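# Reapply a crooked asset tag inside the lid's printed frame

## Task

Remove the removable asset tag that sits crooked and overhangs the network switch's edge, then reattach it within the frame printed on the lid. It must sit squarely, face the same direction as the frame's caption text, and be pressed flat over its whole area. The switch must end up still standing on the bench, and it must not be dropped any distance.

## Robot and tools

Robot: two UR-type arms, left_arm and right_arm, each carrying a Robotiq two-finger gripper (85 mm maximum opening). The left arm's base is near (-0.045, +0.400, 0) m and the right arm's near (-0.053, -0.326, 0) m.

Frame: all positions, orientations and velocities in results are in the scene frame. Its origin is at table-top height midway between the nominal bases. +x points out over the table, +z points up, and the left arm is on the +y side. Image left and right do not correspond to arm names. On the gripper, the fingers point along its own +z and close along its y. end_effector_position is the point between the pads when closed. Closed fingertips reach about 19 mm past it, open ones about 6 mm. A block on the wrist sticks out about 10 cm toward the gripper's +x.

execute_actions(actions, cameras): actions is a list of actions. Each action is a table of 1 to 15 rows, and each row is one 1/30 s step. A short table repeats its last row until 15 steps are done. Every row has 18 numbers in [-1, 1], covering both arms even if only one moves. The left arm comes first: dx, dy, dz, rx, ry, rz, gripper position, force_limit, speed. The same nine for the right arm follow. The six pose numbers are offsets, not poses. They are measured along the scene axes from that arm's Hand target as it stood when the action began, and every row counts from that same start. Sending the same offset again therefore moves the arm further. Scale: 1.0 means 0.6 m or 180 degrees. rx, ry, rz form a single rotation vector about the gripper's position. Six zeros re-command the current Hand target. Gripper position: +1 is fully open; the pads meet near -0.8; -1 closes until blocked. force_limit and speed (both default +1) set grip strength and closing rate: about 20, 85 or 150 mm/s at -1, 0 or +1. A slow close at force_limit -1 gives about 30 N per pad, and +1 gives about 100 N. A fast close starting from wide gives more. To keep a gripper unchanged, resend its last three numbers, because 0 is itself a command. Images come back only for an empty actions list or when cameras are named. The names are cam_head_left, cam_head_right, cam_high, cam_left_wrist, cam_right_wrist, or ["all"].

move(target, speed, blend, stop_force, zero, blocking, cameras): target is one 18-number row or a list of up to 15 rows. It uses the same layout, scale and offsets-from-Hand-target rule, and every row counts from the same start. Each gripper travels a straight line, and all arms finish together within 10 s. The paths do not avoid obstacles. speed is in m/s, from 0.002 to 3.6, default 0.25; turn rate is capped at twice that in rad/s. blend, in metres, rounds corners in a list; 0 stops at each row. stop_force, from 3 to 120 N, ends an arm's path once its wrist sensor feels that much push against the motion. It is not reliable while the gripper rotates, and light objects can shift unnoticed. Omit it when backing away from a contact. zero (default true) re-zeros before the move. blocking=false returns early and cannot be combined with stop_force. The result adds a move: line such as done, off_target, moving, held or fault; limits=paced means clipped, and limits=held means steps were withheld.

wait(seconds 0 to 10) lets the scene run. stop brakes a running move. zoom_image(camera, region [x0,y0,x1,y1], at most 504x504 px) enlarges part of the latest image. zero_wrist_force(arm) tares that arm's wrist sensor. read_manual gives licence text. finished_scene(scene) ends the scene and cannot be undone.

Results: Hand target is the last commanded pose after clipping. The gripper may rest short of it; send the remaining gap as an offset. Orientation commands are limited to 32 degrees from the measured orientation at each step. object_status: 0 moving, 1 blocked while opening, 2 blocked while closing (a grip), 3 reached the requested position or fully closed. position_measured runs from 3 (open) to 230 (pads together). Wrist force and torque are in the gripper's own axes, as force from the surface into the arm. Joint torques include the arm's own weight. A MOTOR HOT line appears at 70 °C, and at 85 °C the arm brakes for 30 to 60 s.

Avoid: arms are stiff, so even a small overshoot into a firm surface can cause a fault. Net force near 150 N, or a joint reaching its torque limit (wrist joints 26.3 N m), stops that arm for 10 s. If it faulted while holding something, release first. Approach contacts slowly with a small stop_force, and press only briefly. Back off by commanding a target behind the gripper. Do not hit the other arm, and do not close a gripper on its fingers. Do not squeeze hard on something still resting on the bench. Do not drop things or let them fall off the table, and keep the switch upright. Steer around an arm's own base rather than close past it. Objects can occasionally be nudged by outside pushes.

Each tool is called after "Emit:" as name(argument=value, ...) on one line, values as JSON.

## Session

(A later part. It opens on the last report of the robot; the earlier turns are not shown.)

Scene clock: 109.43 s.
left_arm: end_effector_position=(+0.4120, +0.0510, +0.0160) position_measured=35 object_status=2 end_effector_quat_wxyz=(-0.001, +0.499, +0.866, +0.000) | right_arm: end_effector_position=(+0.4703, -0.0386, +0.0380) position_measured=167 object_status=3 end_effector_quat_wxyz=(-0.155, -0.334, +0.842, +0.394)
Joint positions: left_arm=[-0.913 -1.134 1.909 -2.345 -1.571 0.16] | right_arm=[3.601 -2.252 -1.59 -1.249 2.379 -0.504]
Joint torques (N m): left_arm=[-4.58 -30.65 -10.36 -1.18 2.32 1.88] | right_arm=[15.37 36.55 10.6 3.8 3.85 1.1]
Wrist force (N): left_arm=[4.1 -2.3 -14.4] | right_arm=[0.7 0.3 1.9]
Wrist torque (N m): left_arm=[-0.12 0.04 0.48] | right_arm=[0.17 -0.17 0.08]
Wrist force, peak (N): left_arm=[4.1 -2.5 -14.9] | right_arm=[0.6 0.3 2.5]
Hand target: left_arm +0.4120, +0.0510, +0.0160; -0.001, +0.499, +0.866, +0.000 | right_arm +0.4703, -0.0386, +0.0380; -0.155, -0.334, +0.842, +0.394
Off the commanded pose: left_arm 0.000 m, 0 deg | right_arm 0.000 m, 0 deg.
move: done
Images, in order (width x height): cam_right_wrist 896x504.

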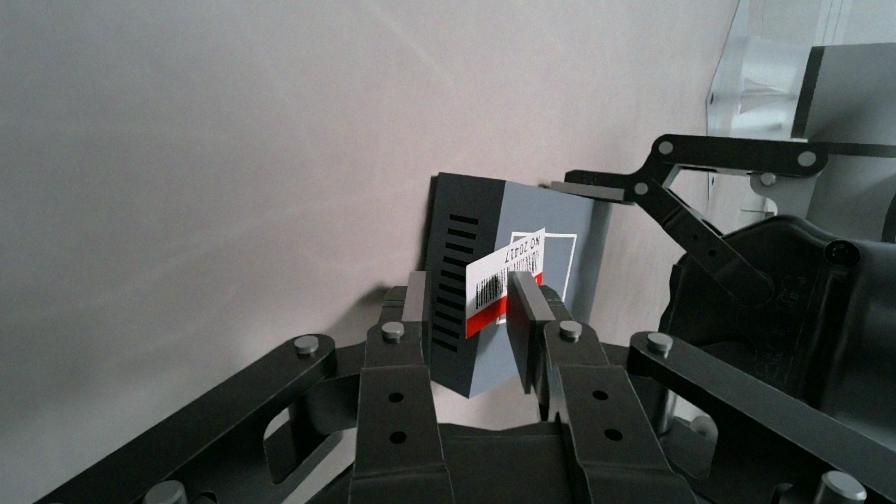

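Emit:
move(target=[0,0,0,0,0,0,-1,-1,-1,0,0,0,0,0,0,-1,-1,-1], cameras=["cam_right_wrist"])

Emit:
zoom_image(camera="cam_right_wrist", region=[400, 180, 600, 380])

Scene clock: 111.43 s.
left_arm: end_effector_position=(+0.4120, +0.0510, +0.0160) position_measured=35 object_status=2 end_effector_quat_wxyz=(-0.001, +0.499, +0.866, +0.000) | right_arm: end_effector_position=(+0.4703, -0.0385, +0.0382) position_measured=202 object_status=0 end_effector_quat_wxyz=(-0.155, -0.334, +0.842, +0.394)
Joint positions: left_arm=[-0.913 -1.134 1.909 -2.345 -1.571 0.16] | right_arm=[3.601 -2.252 -1.59 -1.249 2.379 -0.504]
Joint torques (N m): left_arm=[-4.68 -29.97 -9.89 -1.21 2.42 1.92] | right_arm=[-0.48 20.23 10.51 4.01 -12.05 1.25]
Wrist force (N): left_arm=[-2.4 -0.4 -11.7] | right_arm=[10.6 47.6 -13.4]
Wrist torque (N m): left_arm=[0.00 0.24 0.22] | right_arm=[-0.87 -0.23 0.02]
Wrist force, peak (N): left_arm=[4.1 -2.4 -14.7] | right_arm=[10.7 47.7 -13.3]
Hand target: left_arm +0.4120, +0.0510, +0.0160; -0.001, +0.499, +0.866, +0.000 | right_arm +0.4703, -0.0386, +0.0380; -0.155, -0.334, +0.842, +0.394
Off the commanded pose: left_arm 0.000 m, 0 deg | right_arm 0.000 m, 0 deg.
move: done
Images, in order (width x height): cam_right_wrist 896x504.

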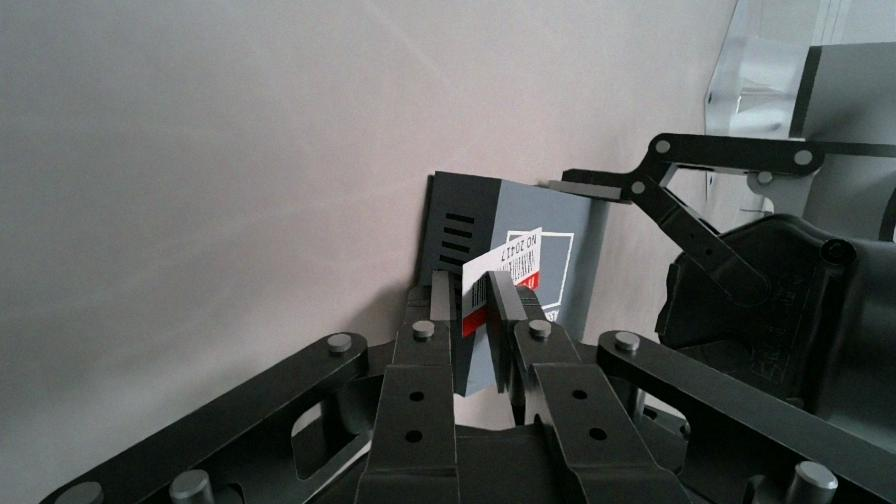

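Scaled by 2.520 from the camera's 896x504 image, which has a finer 1280x720 frame.

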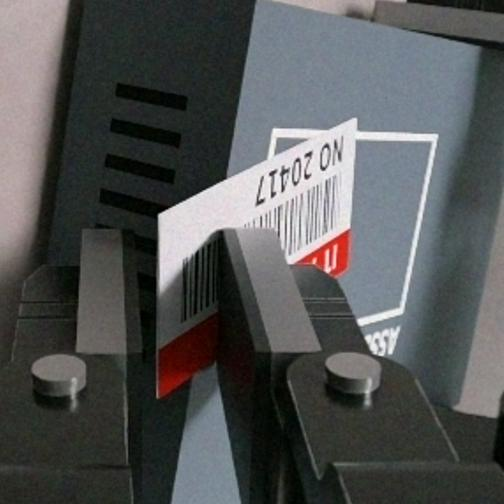

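Emit:
move(target=[0,0,0,0,0,0,-1,-1,-1,0,0,0,0,0,0,-0.4,-1,-1])

Emit:
move(target=[0,0,0,0,0,0,-1,-1,-1,-0.0004,0.0005,0.006,0,0,0,-0.4,-1,-1], speed=0.04)

Emit:
move(target=[0,0,0,0,0,0,-1,-1,-1,0,0,0,0,0,0,-0.64,-1,-1], cameras=["cam_right_wrist"])

Emit:
zoom_image(camera="cam_right_wrist", region=[400, 180, 600, 380])

Scene clock: 116.10 s.
left_arm: end_effector_position=(+0.4120, +0.0510, +0.0160) position_measured=35 object_status=2 end_effector_quat_wxyz=(-0.001, +0.499, +0.866, +0.000) | right_arm: end_effector_position=(+0.4703, -0.0387, +0.0380) position_measured=179 object_status=0 end_effector_quat_wxyz=(-0.155, -0.334, +0.842, +0.394)
Joint positions: left_arm=[-0.913 -1.134 1.909 -2.345 -1.571 0.16] | right_arm=[3.601 -2.252 -1.59 -1.249 2.379 -0.504]
Joint torques (N m): left_arm=[-3.92 -30.52 -10.29 -1.17 1.76 1.63] | right_arm=[1.75 48.83 11.08 0.09 3.96 1.26]
Wrist force (N): left_arm=[4.5 -2.5 -13.6] | right_arm=[0.5 -0.1 1.9]
Wrist torque (N m): left_arm=[-0.16 0.07 0.47] | right_arm=[0.09 -0.15 0.07]
Wrist force, peak (N): left_arm=[6.1 -3.1 -13.8] | right_arm=[10.8 48.8 -14.2]
Hand target: left_arm +0.4120, +0.0510, +0.0160; -0.001, +0.499, +0.866, +0.000 | right_arm +0.4703, -0.0386, +0.0380; -0.155, -0.334, +0.842, +0.394
Off the commanded pose: left_arm 0.000 m, 0 deg | right_arm 0.000 m, 0 deg.
move: done

Scene clock: 116.80 s.
left_arm: end_effector_position=(+0.4120, +0.0510, +0.0160) position_measured=35 object_status=2 end_effector_quat_wxyz=(-0.001, +0.499, +0.866, +0.000) | right_arm: end_effector_position=(+0.4701, -0.0383, +0.0416) position_measured=179 object_status=3 end_effector_quat_wxyz=(-0.155, -0.334, +0.842, +0.394)
Joint positions: left_arm=[-0.913 -1.134 1.909 -2.345 -1.571 0.16] | right_arm=[3.601 -2.247 -1.589 -1.255 2.379 -0.504]
Joint torques (N m): left_arm=[-4.43 -30.04 -10.92 -1.05 1.68 1.45] | right_arm=[14.4 48.91 27.64 -0.06 3.54 1.08]
Wrist force (N): left_arm=[4.6 -2.4 -13.4] | right_arm=[0.1 0.1 2.0]
Wrist torque (N m): left_arm=[-0.15 0.04 0.47] | right_arm=[0.14 -0.10 0.07]
Wrist force, peak (N): left_arm=[4.6 -2.6 -13.9] | right_arm=[0.3 -0.1 2.3]
Hand target: left_arm +0.4120, +0.0510, +0.0160; -0.001, +0.499, +0.866, +0.000 | right_arm +0.4701, -0.0383, +0.0416; -0.155, -0.334, +0.842, +0.394
Off the commanded pose: left_arm 0.000 m, 0 deg | right_arm 0.000 m, 0 deg.
move: done

Scene clock: 117.67 s.
left_arm: end_effector_position=(+0.4120, +0.0510, +0.0160) position_measured=35 object_status=2 end_effector_quat_wxyz=(-0.001, +0.499, +0.866, +0.000) | right_arm: end_effector_position=(+0.4701, -0.0383, +0.0416) position_measured=210 object_status=0 end_effector_quat_wxyz=(-0.155, -0.334, +0.842, +0.394)
Joint positions: left_arm=[-0.913 -1.134 1.909 -2.345 -1.571 0.16] | right_arm=[3.601 -2.247 -1.589 -1.255 2.379 -0.504]
Joint torques (N m): left_arm=[-3.6 -30.07 -9.98 -1.22 1.5 1.07] | right_arm=[14.77 48.72 27.64 0.08 3.85 1.25]
Wrist force (N): left_arm=[5.0 -2.4 -13.4] | right_arm=[0.6 -0.5 1.6]
Wrist torque (N m): left_arm=[-0.14 0.02 0.48] | right_arm=[0.09 -0.15 0.07]
Wrist force, peak (N): left_arm=[5.0 -2.5 -13.8] | right_arm=[0.4 0.0 2.3]
Hand target: left_arm +0.4120, +0.0510, +0.0160; -0.001, +0.499, +0.866, +0.000 | right_arm +0.4701, -0.0383, +0.0416; -0.155, -0.334, +0.842, +0.394
Off the commanded pose: left_arm 0.000 m, 0 deg | right_arm 0.000 m, 0 deg.
move: done
Images, in order (width x height): cam_right_wrist 896x504.

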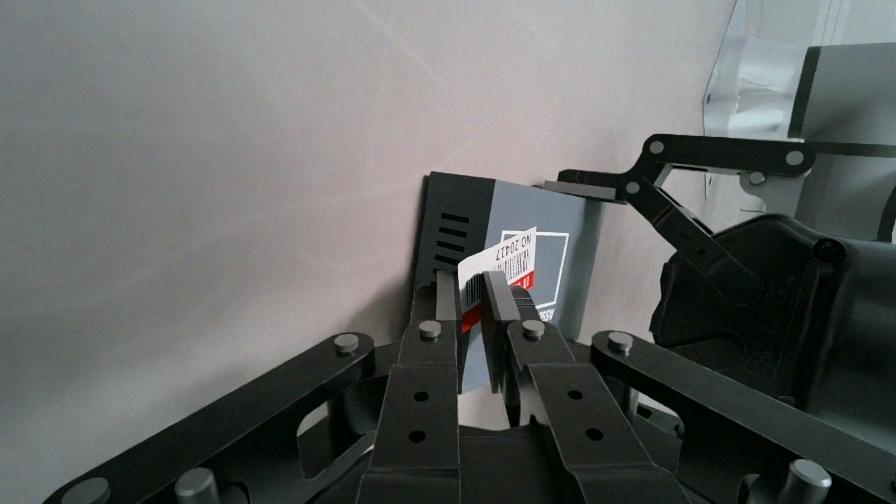

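Scaled by 2.520 from the camera's 896x504 image, which has a finer 1280x720 frame.

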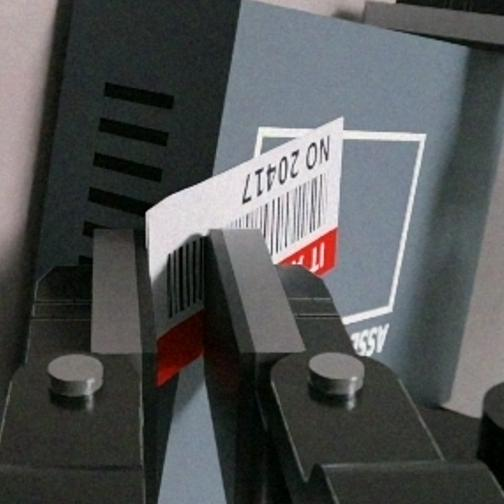

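Emit:
move(target=[0,0,0,0,0,0,-1,-1,-1,0,0,0,0,0,0,-1,-0.8,-1], cameras=["cam_right_wrist"])

Emit:
zoom_image(camera="cam_right_wrist", region=[400, 180, 600, 380])

Scene clock: 119.33 s.
left_arm: end_effector_position=(+0.4120, +0.0510, +0.0160) position_measured=35 object_status=2 end_effector_quat_wxyz=(-0.001, +0.499, +0.866, +0.000) | right_arm: end_effector_position=(+0.4701, -0.0383, +0.0418) position_measured=224 object_status=2 end_effector_quat_wxyz=(-0.155, -0.334, +0.842, +0.394)
Joint positions: left_arm=[-0.913 -1.134 1.909 -2.345 -1.571 0.16] | right_arm=[3.601 -2.246 -1.588 -1.256 2.379 -0.504]
Joint torques (N m): left_arm=[-3.77 -31.03 -10.1 -1.1 1.38 0.37] | right_arm=[11.05 21.93 15.64 1.43 -6.39 1.15]
Wrist force (N): left_arm=[2.1 -1.0 -12.1] | right_arm=[9.8 25.3 -22.1]
Wrist torque (N m): left_arm=[-0.03 0.09 0.29] | right_arm=[-0.35 -0.24 0.08]
Wrist force, peak (N): left_arm=[5.0 -2.3 -13.8] | right_arm=[9.8 25.3 -22.1]
Hand target: left_arm +0.4120, +0.0510, +0.0160; -0.001, +0.499, +0.866, +0.000 | right_arm +0.4701, -0.0383, +0.0416; -0.155, -0.334, +0.842, +0.394
Off the commanded pose: left_arm 0.000 m, 0 deg | right_arm 0.000 m, 0 deg.
move: done
Images, in order (width x height): cam_right_wrist 896x504.

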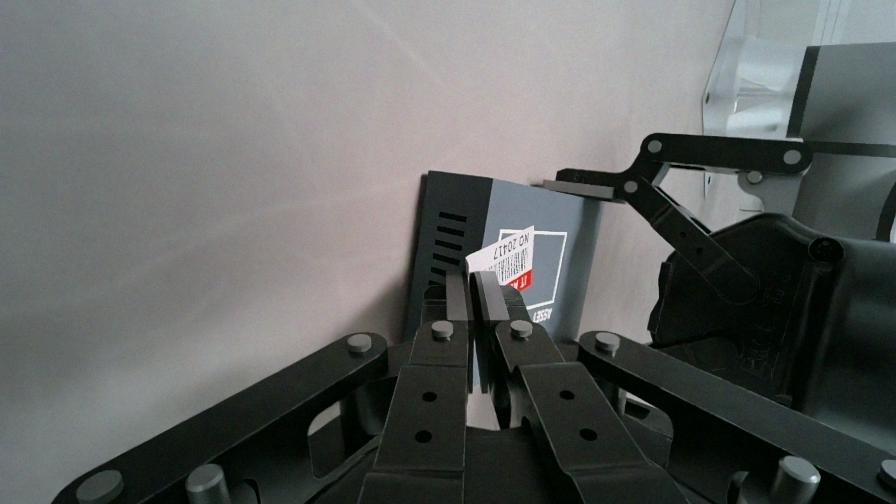

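Scaled by 2.520 from the camera's 896x504 image, which has a finer 1280x720 frame.

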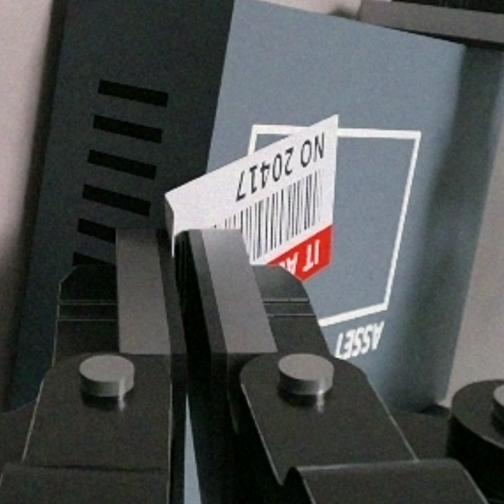

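Emit:
move(target=[0,0,0,0,0,0,-1,-1,-1,-0.006,0.0064,0.02,0,0,0,-1,-0.8,-1], speed=0.02, cameras=["cam_right_wrist"])

Emit:
zoom_image(camera="cam_right_wrist", region=[400, 180, 600, 380])

Scene clock: 122.30 s.
left_arm: end_effector_position=(+0.4120, +0.0509, +0.0160) position_measured=35 object_status=2 end_effector_quat_wxyz=(-0.001, +0.499, +0.866, +0.000) | right_arm: end_effector_position=(+0.4664, -0.0344, +0.0536) position_measured=231 object_status=3 end_effector_quat_wxyz=(-0.156, -0.334, +0.842, +0.394)
Joint positions: left_arm=[-0.913 -1.134 1.909 -2.345 -1.571 0.16] | right_arm=[3.609 -2.224 -1.593 -1.266 2.382 -0.493]
Joint torques (N m): left_arm=[-3.26 -40.73 -25.26 -1.83 0.98 -0.84] | right_arm=[13.28 49.99 10.81 -0.02 -0.52 1.32]
Wrist force (N): left_arm=[1.3 -1.0 2.4] | right_arm=[-0.8 0.2 3.0]
Wrist torque (N m): left_arm=[-0.19 -0.18 0.43] | right_arm=[0.23 -0.09 0.07]
Wrist force, peak (N): left_arm=[35.7 -9.7 -18.2] | right_arm=[-0.9 -23.2 -30.9]
Hand target: left_arm +0.4120, +0.0510, +0.0160; -0.001, +0.499, +0.866, +0.000 | right_arm +0.4665, -0.0345, +0.0536; -0.155, -0.334, +0.842, +0.394
Off the commanded pose: left_arm 0.000 m, 0 deg | right_arm 0.000 m, 0 deg.
move: done
Images, in order (width x height): cam_right_wrist 896x504.

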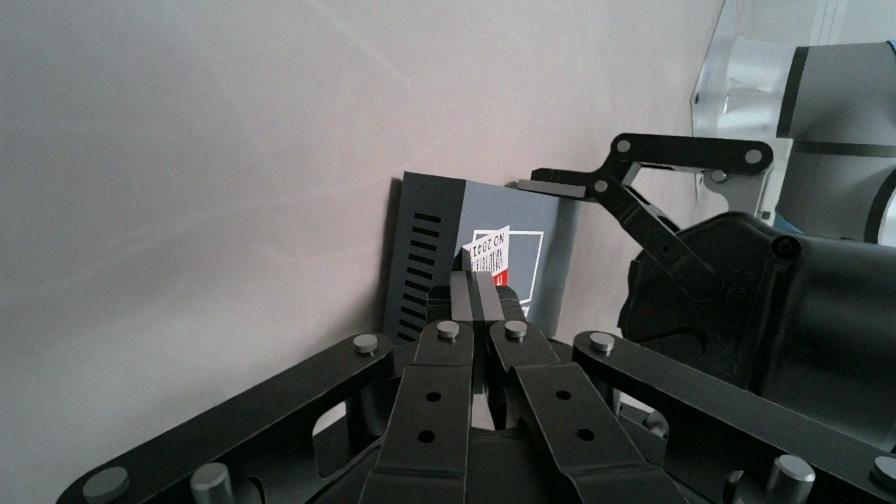

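Scaled by 2.520 from the camera's 896x504 image, which has a finer 1280x720 frame.

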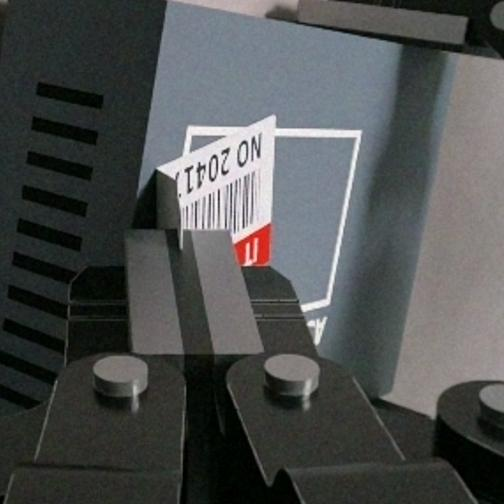

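Emit:
wait(seconds=0.1, cameras=["cam_head_right","cam_high","cam_left_wrist"])

Emit:
zoom_image(camera="cam_head_right", region=[110, 230, 230, 350])

Emit:
zoom_image(camera="cam_high", region=[170, 220, 270, 320])

Scene clock: 123.87 s.
left_arm: end_effector_position=(+0.4120, +0.0510, +0.0160) position_measured=35 object_status=2 end_effector_quat_wxyz=(-0.001, +0.499, +0.866, +0.000) | right_arm: end_effector_position=(+0.4664, -0.0345, +0.0536) position_measured=231 object_status=3 end_effector_quat_wxyz=(-0.156, -0.334, +0.842, +0.394)
Joint positions: left_arm=[-0.913 -1.134 1.909 -2.345 -1.571 0.16] | right_arm=[3.609 -2.224 -1.593 -1.266 2.382 -0.493]
Joint torques (N m): left_arm=[-3 -45.49 -23.89 -0.92 0.72 -1.58] | right_arm=[-10.41 49.74 15.3 0.03 -1.01 1.13]
Wrist force (N): left_arm=[0.8 -1.3 2.4] | right_arm=[-0.8 0.0 3.1]
Wrist torque (N m): left_arm=[-0.23 -0.11 0.45] | right_arm=[0.20 -0.11 0.08]
Wrist force, peak (N): left_arm=[1.5 -1.2 2.4] | right_arm=[-0.6 0.1 3.4]
Hand target: left_arm +0.4120, +0.0510, +0.0160; -0.001, +0.499, +0.866, +0.000 | right_arm +0.4665, -0.0345, +0.0536; -0.155, -0.334, +0.842, +0.394
Tool commands: left_gripper/position=-1.0 left_gripper/force_limit=-1.0 left_gripper/speed=-1.0 right_gripper/position=-1.0 right_gripper/force_limit=-0.8 right_gripper/speed=-1.0
Off the commanded pose: left_arm 0.000 m, 0 deg | right_arm 0.000 m, 0 deg.
wait: 0.10 s; at rest from the start
Images, in order (width x height): cam_head_right 504x504, cam_high 504x504, cam_left_wrist 896x504.

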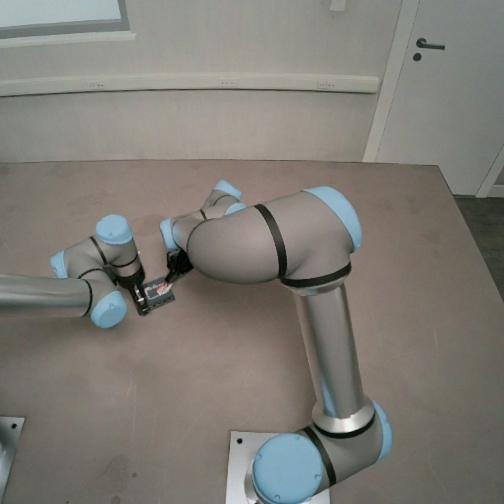

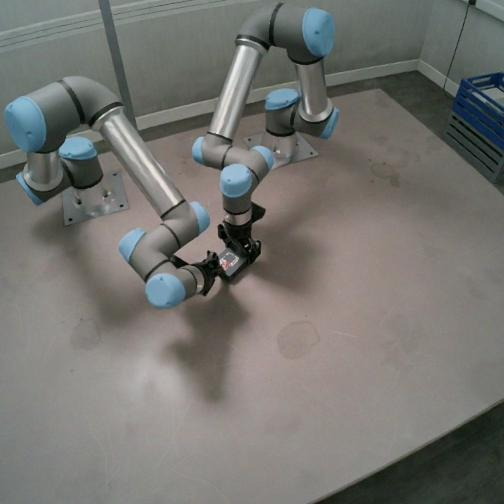

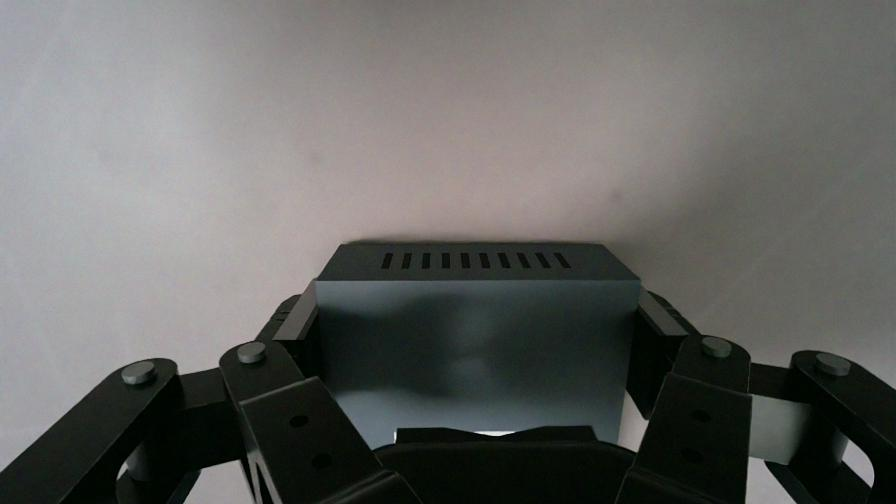

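Scaled by 4.200 from the camera's 504x504 image, which has a finer 720x720 frame.

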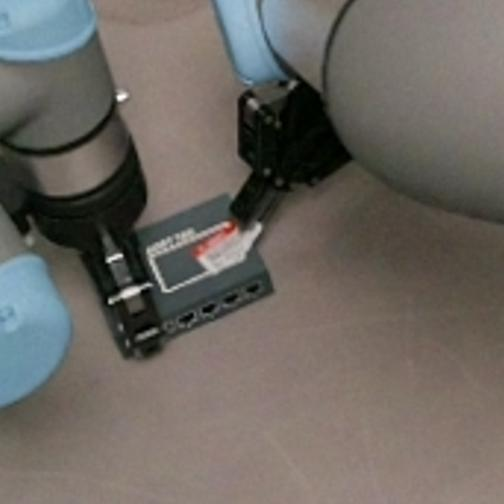

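Scaled by 5.040 from the camera's 504x504 image, which has a finer 720x720 frame.

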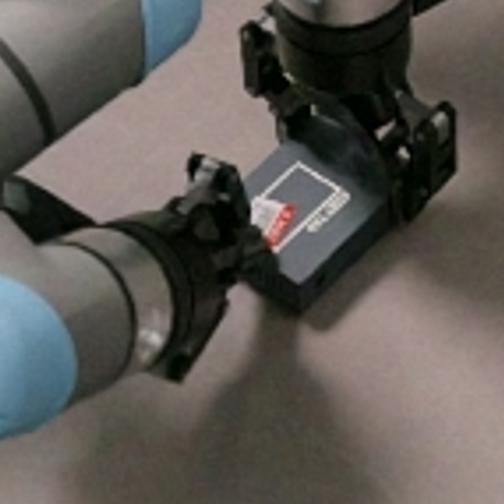

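Emit:
move(target=[0,0,0,0,0,0,-1,-1,-1,0.004,-0.004,0.02,0,0,0,-1,-0.8,-1], speed=0.03, cameras=["cam_right_wrist"])

Emit:
zoom_image(camera="cam_right_wrist", region=[400, 180, 600, 380])

Scene clock: 126.20 s.
left_arm: end_effector_position=(+0.4120, +0.0509, +0.0161) position_measured=35 object_status=2 end_effector_quat_wxyz=(-0.001, +0.499, +0.866, +0.000) | right_arm: end_effector_position=(+0.4688, -0.0369, +0.0656) position_measured=231 object_status=3 end_effector_quat_wxyz=(-0.156, -0.334, +0.842, +0.394)
Joint positions: left_arm=[-0.913 -1.134 1.909 -2.345 -1.571 0.16] | right_arm=[3.604 -2.21 -1.579 -1.299 2.38 -0.5]
Joint torques (N m): left_arm=[-2.84 -29.95 -6.69 2.08 0.33 -1.83] | right_arm=[-24.16 53.65 31.75 0.95 -2.22 -1.69]
Wrist force (N): left_arm=[-17.1 -0.1 -9.1] | right_arm=[-3.8 4.3 21.0]
Wrist torque (N m): left_arm=[-0.17 0.16 0.34] | right_arm=[0.14 -0.14 0.26]
Wrist force, peak (N): left_arm=[-17.1 -0.1 -9.1] | right_arm=[-3.8 4.3 21.0]
Hand target: left_arm +0.4120, +0.0510, +0.0160; -0.001, +0.499, +0.866, +0.000 | right_arm +0.4689, -0.0369, +0.0656; -0.155, -0.334, +0.842, +0.394
Off the commanded pose: left_arm 0.000 m, 0 deg | right_arm 0.000 m, 0 deg.
move: done
Images, in order (width x height): cam_right_wrist 896x504.

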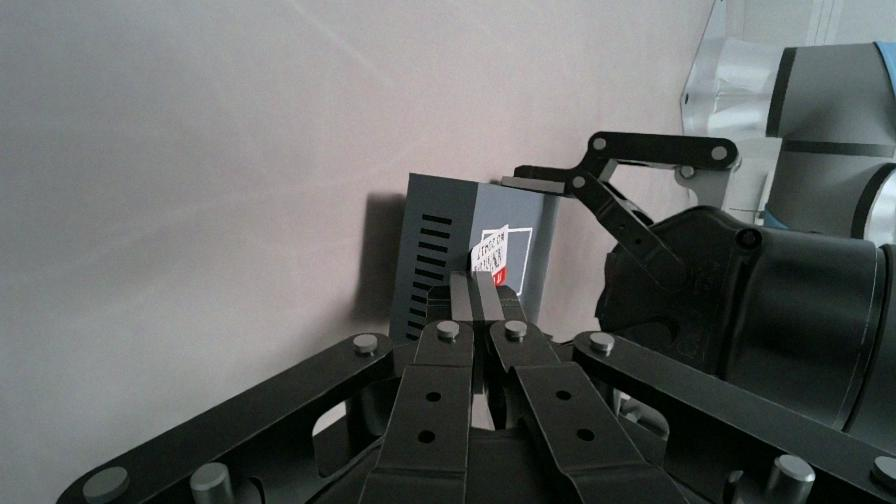

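Scaled by 2.520 from the camera's 896x504 image, which has a finer 1280x720 frame.

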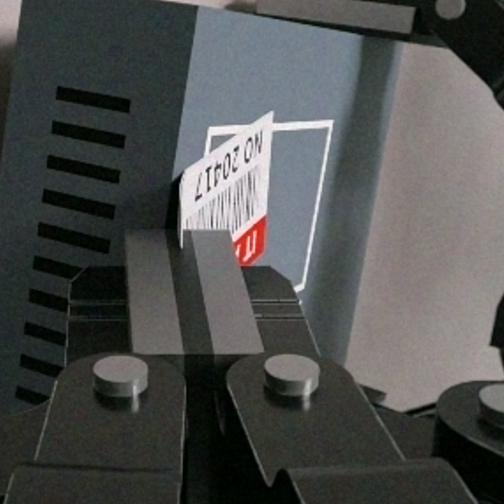

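Emit:
wait(seconds=0.1, cameras=["cam_left_wrist","cam_high"])

Emit:
zoom_image(camera="cam_high", region=[170, 220, 270, 320])

Scene clock: 130.40 s.
left_arm: end_effector_position=(+0.4120, +0.0510, +0.0160) position_measured=35 object_status=2 end_effector_quat_wxyz=(-0.001, +0.499, +0.866, +0.000) | right_arm: end_effector_position=(+0.4689, -0.0369, +0.0656) position_measured=231 object_status=3 end_effector_quat_wxyz=(-0.155, -0.334, +0.842, +0.394)
Joint positions: left_arm=[-0.913 -1.134 1.909 -2.345 -1.571 0.16] | right_arm=[3.604 -2.21 -1.579 -1.299 2.38 -0.5]
Joint torques (N m): left_arm=[-2.56 -22.02 -4.11 3.8 -0.12 0.1] | right_arm=[-20.9 46.74 26.53 0.64 -2.32 -1.69]
Wrist force (N): left_arm=[-17.3 -0.1 -9.4] | right_arm=[-4.1 4.6 20.5]
Wrist torque (N m): left_arm=[-0.18 0.23 0.36] | right_arm=[0.11 -0.11 0.26]
Wrist force, peak (N): left_arm=[-18.1 0.2 -9.9] | right_arm=[-3.9 4.4 21.7]
Hand target: left_arm +0.4120, +0.0510, +0.0160; -0.001, +0.499, +0.866, +0.000 | right_arm +0.4689, -0.0369, +0.0656; -0.155, -0.334, +0.842, +0.394
Tool commands: left_gripper/position=-1.0 left_gripper/force_limit=-1.0 left_gripper/speed=-1.0 right_gripper/position=-1.0 right_gripper/force_limit=-0.8 right_gripper/speed=-1.0
Off the commanded pose: left_arm 0.000 m, 0 deg | right_arm 0.000 m, 0 deg.
wait: 0.10 s; at rest from the start
Images, in order (width x height): cam_high 504x504, cam_left_wrist 896x504.

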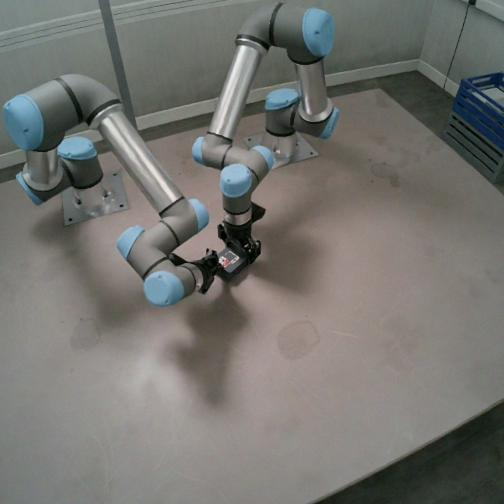

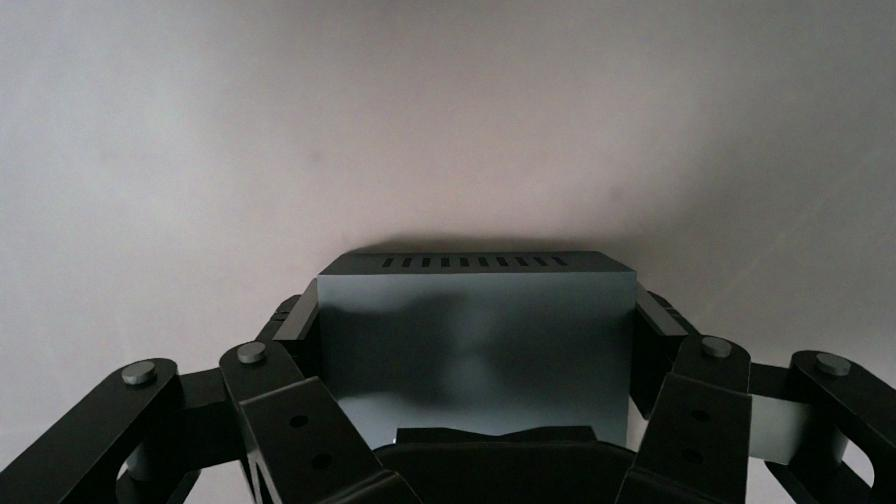

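Scaled by 5.040 from the camera's 504x504 image, which has a finer 720x720 frame.

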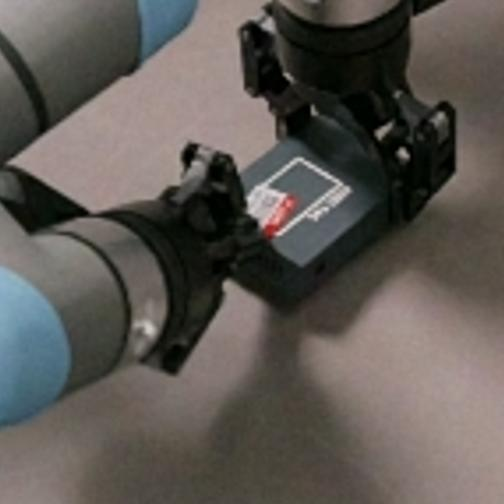

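Emit:
move(target=[0,0,0,0,0,0,-1,-1,-1,-0.006,0.006,-0.023,0,0,0,-1,-0.8,-1], speed=0.03)

Emit:
move(target=[0,0,0,0,0,0,-0.9,1,-1,0,0,0,0,0,0,-1,-0.8,-1], cameras=["cam_left_wrist","cam_right_wrist"])

Scene clock: 135.33 s.
left_arm: end_effector_position=(+0.4119, +0.0510, +0.0159) position_measured=35 object_status=2 end_effector_quat_wxyz=(-0.001, +0.499, +0.866, +0.000) | right_arm: end_effector_position=(+0.4653, -0.0333, +0.0519) position_measured=231 object_status=3 end_effector_quat_wxyz=(-0.156, -0.334, +0.842, +0.394)
Joint positions: left_arm=[-0.913 -1.134 1.909 -2.345 -1.571 0.16] | right_arm=[3.611 -2.225 -1.597 -1.258 2.383 -0.49]
Joint torques (N m): left_arm=[-2.5 -47.41 -25.73 -5.31 -0.48 1.58] | right_arm=[14.95 35.2 9.56 3.44 3.39 1.25]
Wrist force (N): left_arm=[0.6 -2.3 4.4] | right_arm=[-1.9 1.3 1.1]
Wrist torque (N m): left_arm=[-0.23 0.19 0.53] | right_arm=[0.23 -0.09 0.07]
Wrist force, peak (N): left_arm=[-17.4 -0.2 -9.8] | right_arm=[-4.1 4.8 20.9]
Hand target: left_arm +0.4120, +0.0510, +0.0160; -0.001, +0.499, +0.866, +0.000 | right_arm +0.4653, -0.0333, +0.0518; -0.155, -0.334, +0.842, +0.394
Off the commanded pose: left_arm 0.000 m, 0 deg | right_arm 0.000 m, 0 deg.
move: done

Scene clock: 135.83 s.
left_arm: end_effector_position=(+0.4120, +0.0510, +0.0160) position_measured=38 object_status=0 end_effector_quat_wxyz=(-0.001, +0.499, +0.866, +0.000) | right_arm: end_effector_position=(+0.4653, -0.0333, +0.0518) position_measured=231 object_status=3 end_effector_quat_wxyz=(-0.155, -0.334, +0.842, +0.394)
Joint positions: left_arm=[-0.913 -1.134 1.909 -2.345 -1.571 0.16] | right_arm=[3.611 -2.225 -1.597 -1.258 2.383 -0.49]
Joint torques (N m): left_arm=[-2.64 -45.3 -24.9 -4.98 -0.79 1.47] | right_arm=[15.98 36.7 10.37 3.34 3.46 1.16]
Wrist force (N): left_arm=[1.1 -2.4 2.6] | right_arm=[-1.8 1.0 1.4]
Wrist torque (N m): left_arm=[-0.28 0.03 0.52] | right_arm=[0.23 -0.10 0.07]
Wrist force, peak (N): left_arm=[0.7 -2.2 4.7] | right_arm=[-1.9 1.1 1.3]
Hand target: left_arm +0.4120, +0.0510, +0.0160; -0.001, +0.499, +0.866, +0.000 | right_arm +0.4653, -0.0333, +0.0518; -0.155, -0.334, +0.842, +0.394
Off the commanded pose: left_arm 0.000 m, 0 deg | right_arm 0.000 m, 0 deg.
move: done
Images, in order (width x height): cam_left_wrist 896x504, cam_right_wrist 896x504.

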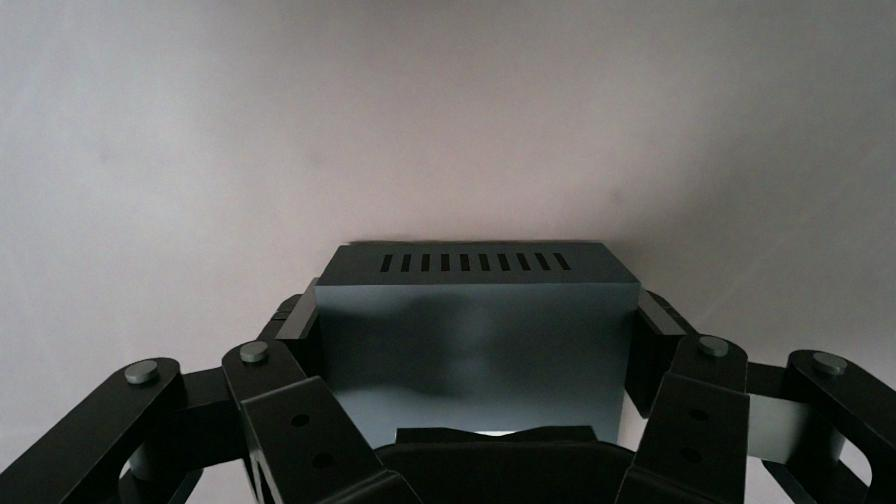

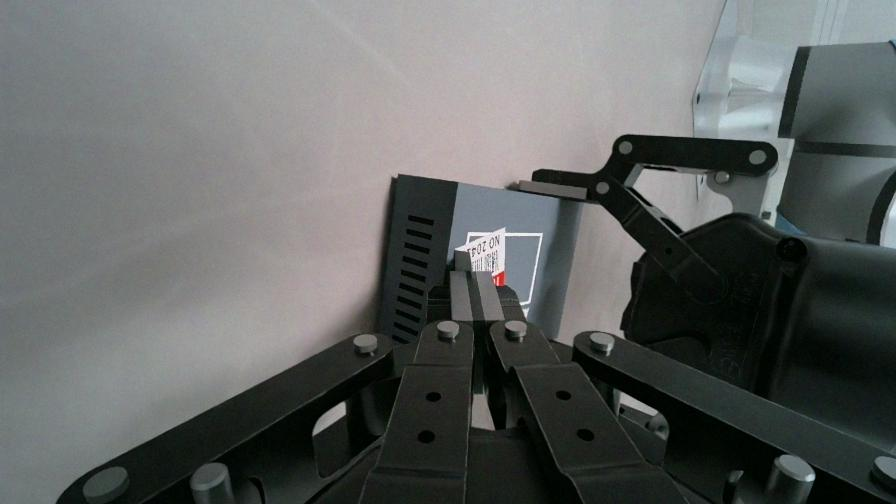

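Emit:
move(target=[0,0,0,0,0,0,-0.9,1,-1,0,0,0.033,0,0,0,-1,-0.8,-1], speed=0.03, cameras=["cam_left_wrist","cam_right_wrist"])

Emit:
zoom_image(camera="cam_right_wrist", region=[400, 180, 600, 380])

Scene clock: 138.67 s.
left_arm: end_effector_position=(+0.4120, +0.0509, +0.0160) position_measured=38 object_status=2 end_effector_quat_wxyz=(-0.001, +0.499, +0.866, +0.000) | right_arm: end_effector_position=(+0.4652, -0.0333, +0.0716) position_measured=231 object_status=3 end_effector_quat_wxyz=(-0.156, -0.334, +0.842, +0.394)
Joint positions: left_arm=[-0.913 -1.134 1.909 -2.345 -1.571 0.16] | right_arm=[3.611 -2.197 -1.586 -1.298 2.383 -0.49]
Joint torques (N m): left_arm=[-2.08 -26.41 -4.29 1.25 -1.09 1.65] | right_arm=[5.44 53.5 32.74 0.8 3.56 -0.44]
Wrist force (N): left_arm=[-8.9 2.3 -5.7] | right_arm=[1.3 -0.5 14.3]
Wrist torque (N m): left_arm=[-0.06 -0.10 0.14] | right_arm=[0.23 -0.17 0.07]
Wrist force, peak (N): left_arm=[-1.3 -2.4 -14.2] | right_arm=[-2.0 -11.6 13.9]
Hand target: left_arm +0.4120, +0.0510, +0.0160; -0.001, +0.499, +0.866, +0.000 | right_arm +0.4653, -0.0333, +0.0716; -0.155, -0.334, +0.842, +0.394
Off the commanded pose: left_arm 0.000 m, 0 deg | right_arm 0.000 m, 0 deg.
move: done
Images, in order (width x height): cam_left_wrist 896x504, cam_right_wrist 896x504.

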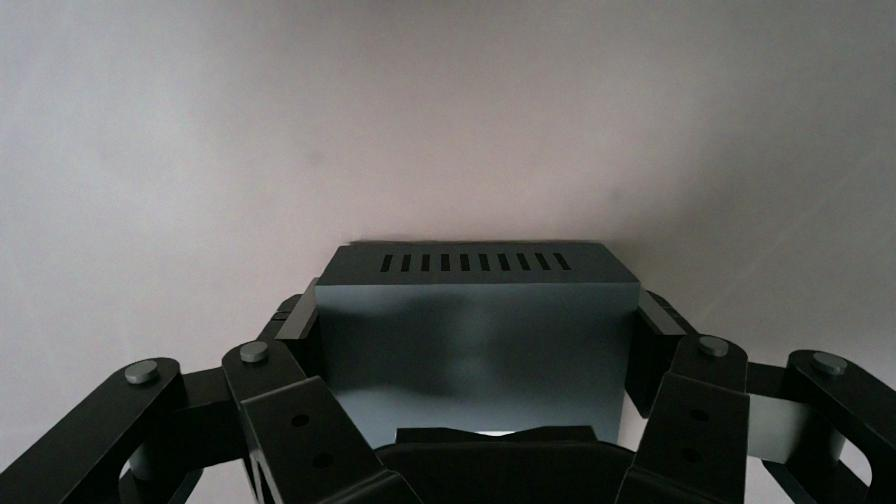

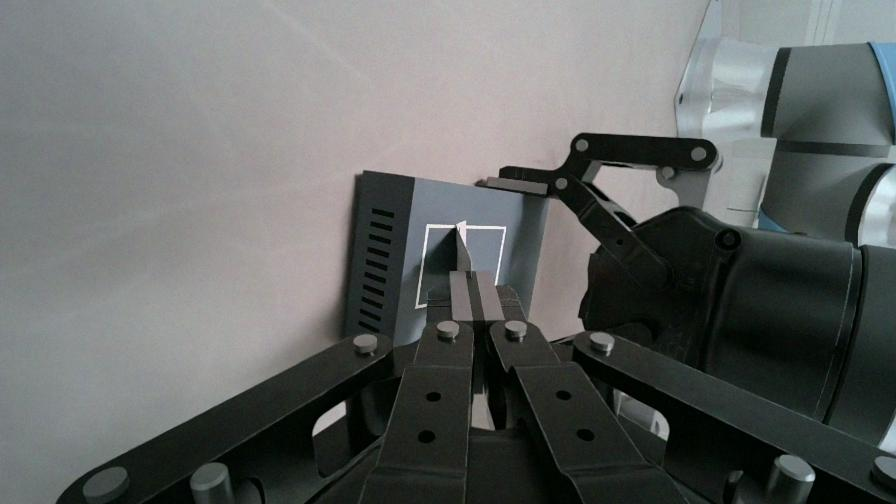

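Scaled by 2.520 from the camera's 896x504 image, which has a finer 1280x720 frame.

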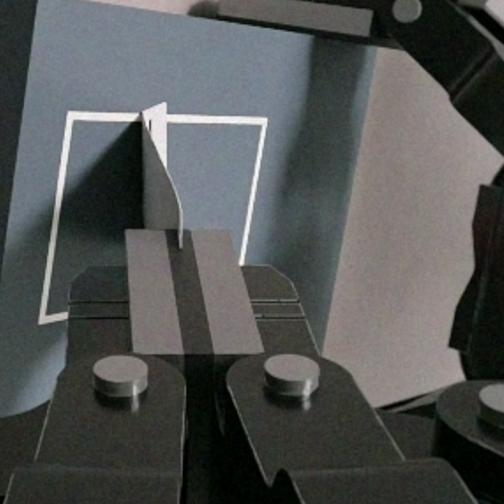

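Emit:
move(target=[0,0,0,0,0,0,-0.9,1,-1,0,0,0.03,0,0,0,-1,-0.8,-1], speed=0.03, cameras=["cam_right_wrist","cam_high"])

Emit:
zoom_image(camera="cam_right_wrist", region=[380, 160, 600, 380])

Scene clock: 140.70 s.
left_arm: end_effector_position=(+0.4119, +0.0510, +0.0159) position_measured=38 object_status=2 end_effector_quat_wxyz=(-0.001, +0.499, +0.866, +0.000) | right_arm: end_effector_position=(+0.4652, -0.0333, +0.0896) position_measured=231 object_status=3 end_effector_quat_wxyz=(-0.156, -0.334, +0.842, +0.394)
Joint positions: left_arm=[-0.913 -1.134 1.909 -2.345 -1.571 0.16] | right_arm=[3.611 -2.172 -1.573 -1.336 2.383 -0.49]
Joint torques (N m): left_arm=[-2.2 -45.41 -25.76 -5.01 -1.4 1.44] | right_arm=[-12.98 48.67 29.46 -0.22 3.38 -0.27]
Wrist force (N): left_arm=[1.3 -0.6 2.3] | right_arm=[0.1 0.8 1.9]
Wrist torque (N m): left_arm=[-0.24 -0.04 0.38] | right_arm=[0.24 -0.09 0.07]
Wrist force, peak (N): left_arm=[-10.2 2.1 -6.9] | right_arm=[1.0 -0.7 16.3]
Hand target: left_arm +0.4120, +0.0510, +0.0160; -0.001, +0.499, +0.866, +0.000 | right_arm +0.4653, -0.0333, +0.0896; -0.155, -0.334, +0.842, +0.394
Off the commanded pose: left_arm 0.000 m, 0 deg | right_arm 0.000 m, 0 deg.
move: done
Images, in order (width x height): cam_high 504x504, cam_right_wrist 896x504.

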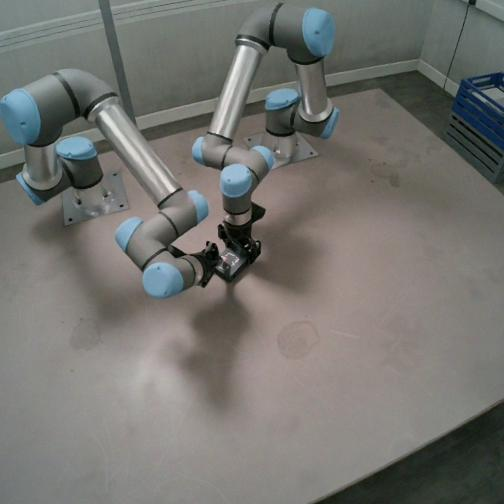

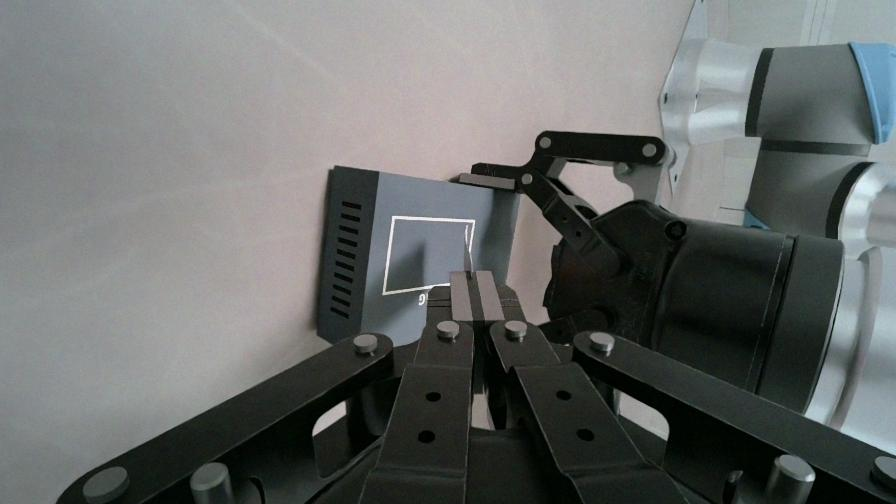

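Scaled by 2.291 from the camera's 896x504 image, which has a finer 1280x720 frame.

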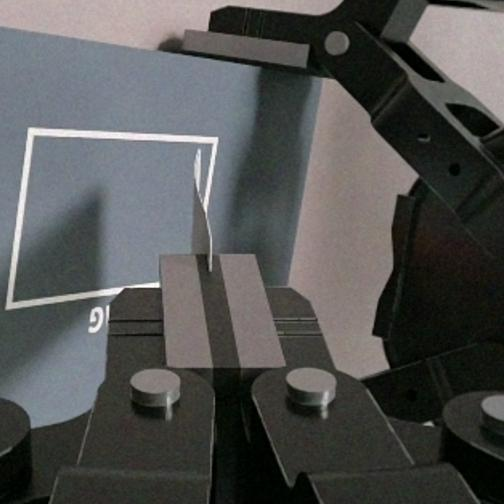

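Emit:
move(target=[[0,0,0,0,0,0,1,-1,0,0,0,0,0,0,0,-1,-0.8,-1],[0,0,0.12,0,0,0,1,-1,0,0,0,0,0,0,0,-1,-0.8,-1],[-0.013,0.0225,0.2133,-0.0961,-0.0557,0,1,-1,0,0,0,0,0,0,0,-1,-0.8,-1]], speed=[0.1,0.12,0.15], cameras=["cam_right_wrist","cam_left_wrist"])

Emit:
zoom_image(camera="cam_left_wrist", region=[320, 100, 600, 380])

Scene clock: 151.67 s.
left_arm: end_effector_position=(+0.4042, +0.0645, +0.1439) position_measured=3 object_status=3 end_effector_quat_wxyz=(+0.150, +0.492, +0.853, -0.087) | right_arm: end_effector_position=(+0.4653, -0.0333, +0.0896) position_measured=231 object_status=3 end_effector_quat_wxyz=(-0.155, -0.334, +0.842, +0.394)
Joint positions: left_arm=[-0.877 -1.447 2.08 -2.545 -1.638 0.185] | right_arm=[3.611 -2.172 -1.573 -1.336 2.383 -0.49]
Joint torques (N m): left_arm=[9.76 -33.75 -11.59 -5.21 -2.2 2.01] | right_arm=[-12.61 46.91 29.21 0.14 -0.71 -1.08]
Wrist force (N): left_arm=[0.7 -1.2 0.0] | right_arm=[0.2 0.9 2.1]
Wrist torque (N m): left_arm=[-0.27 0.07 0.50] | right_arm=[0.26 -0.11 0.08]
Wrist force, peak (N): left_arm=[1.4 -0.7 2.7] | right_arm=[0.4 1.0 2.2]
Hand target: left_arm +0.4042, +0.0645, +0.1440; +0.150, +0.492, +0.853, -0.087 | right_arm +0.4653, -0.0333, +0.0896; -0.155, -0.334, +0.842, +0.394
Off the commanded pose: left_arm 0.000 m, 0 deg | right_arm 0.000 m, 0 deg.
move: done
Images, in order (width x height): cam_left_wrist 896x504, cam_right_wrist 896x504.

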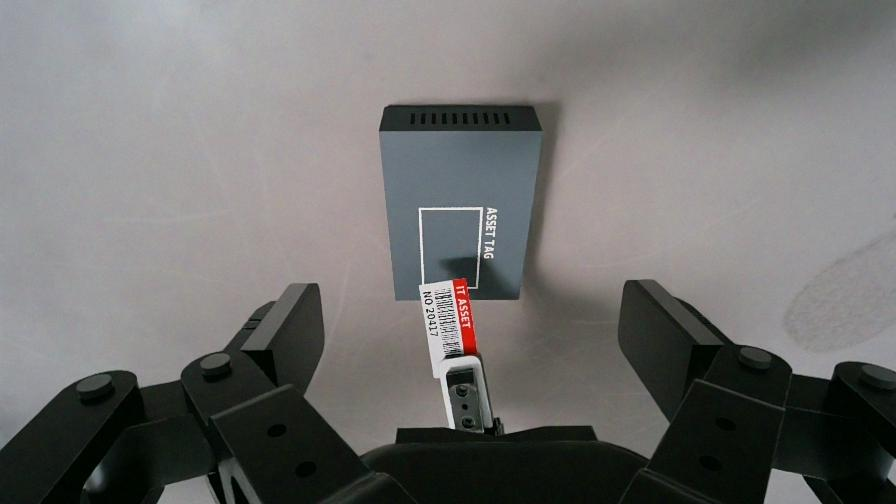

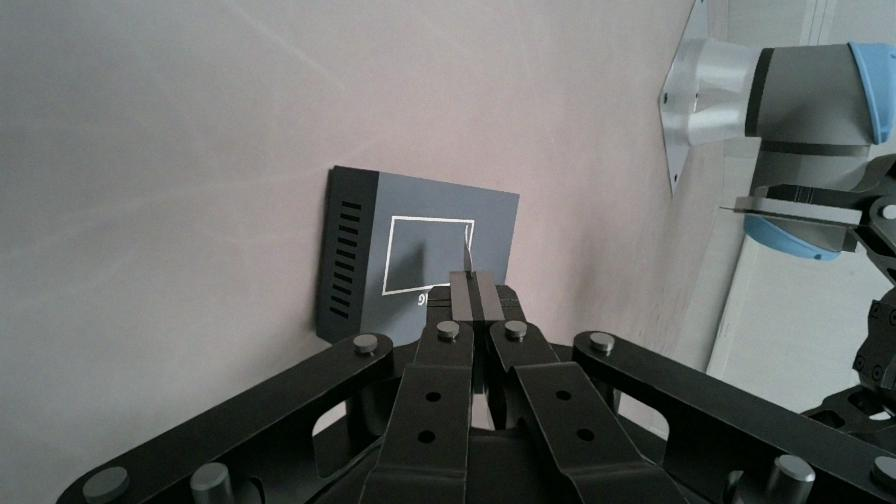

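Scaled by 1.800 from the camera's 896x504 image, which has a finer 1280x720 frame.

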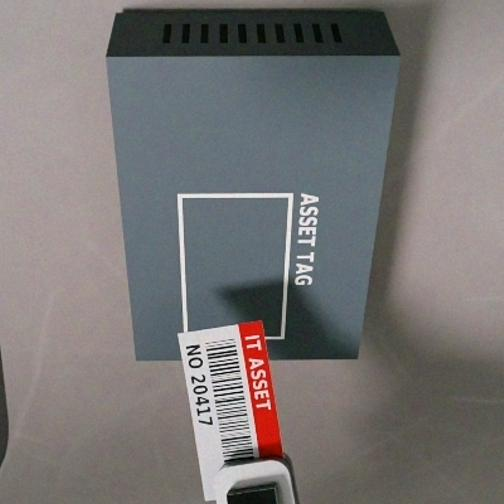

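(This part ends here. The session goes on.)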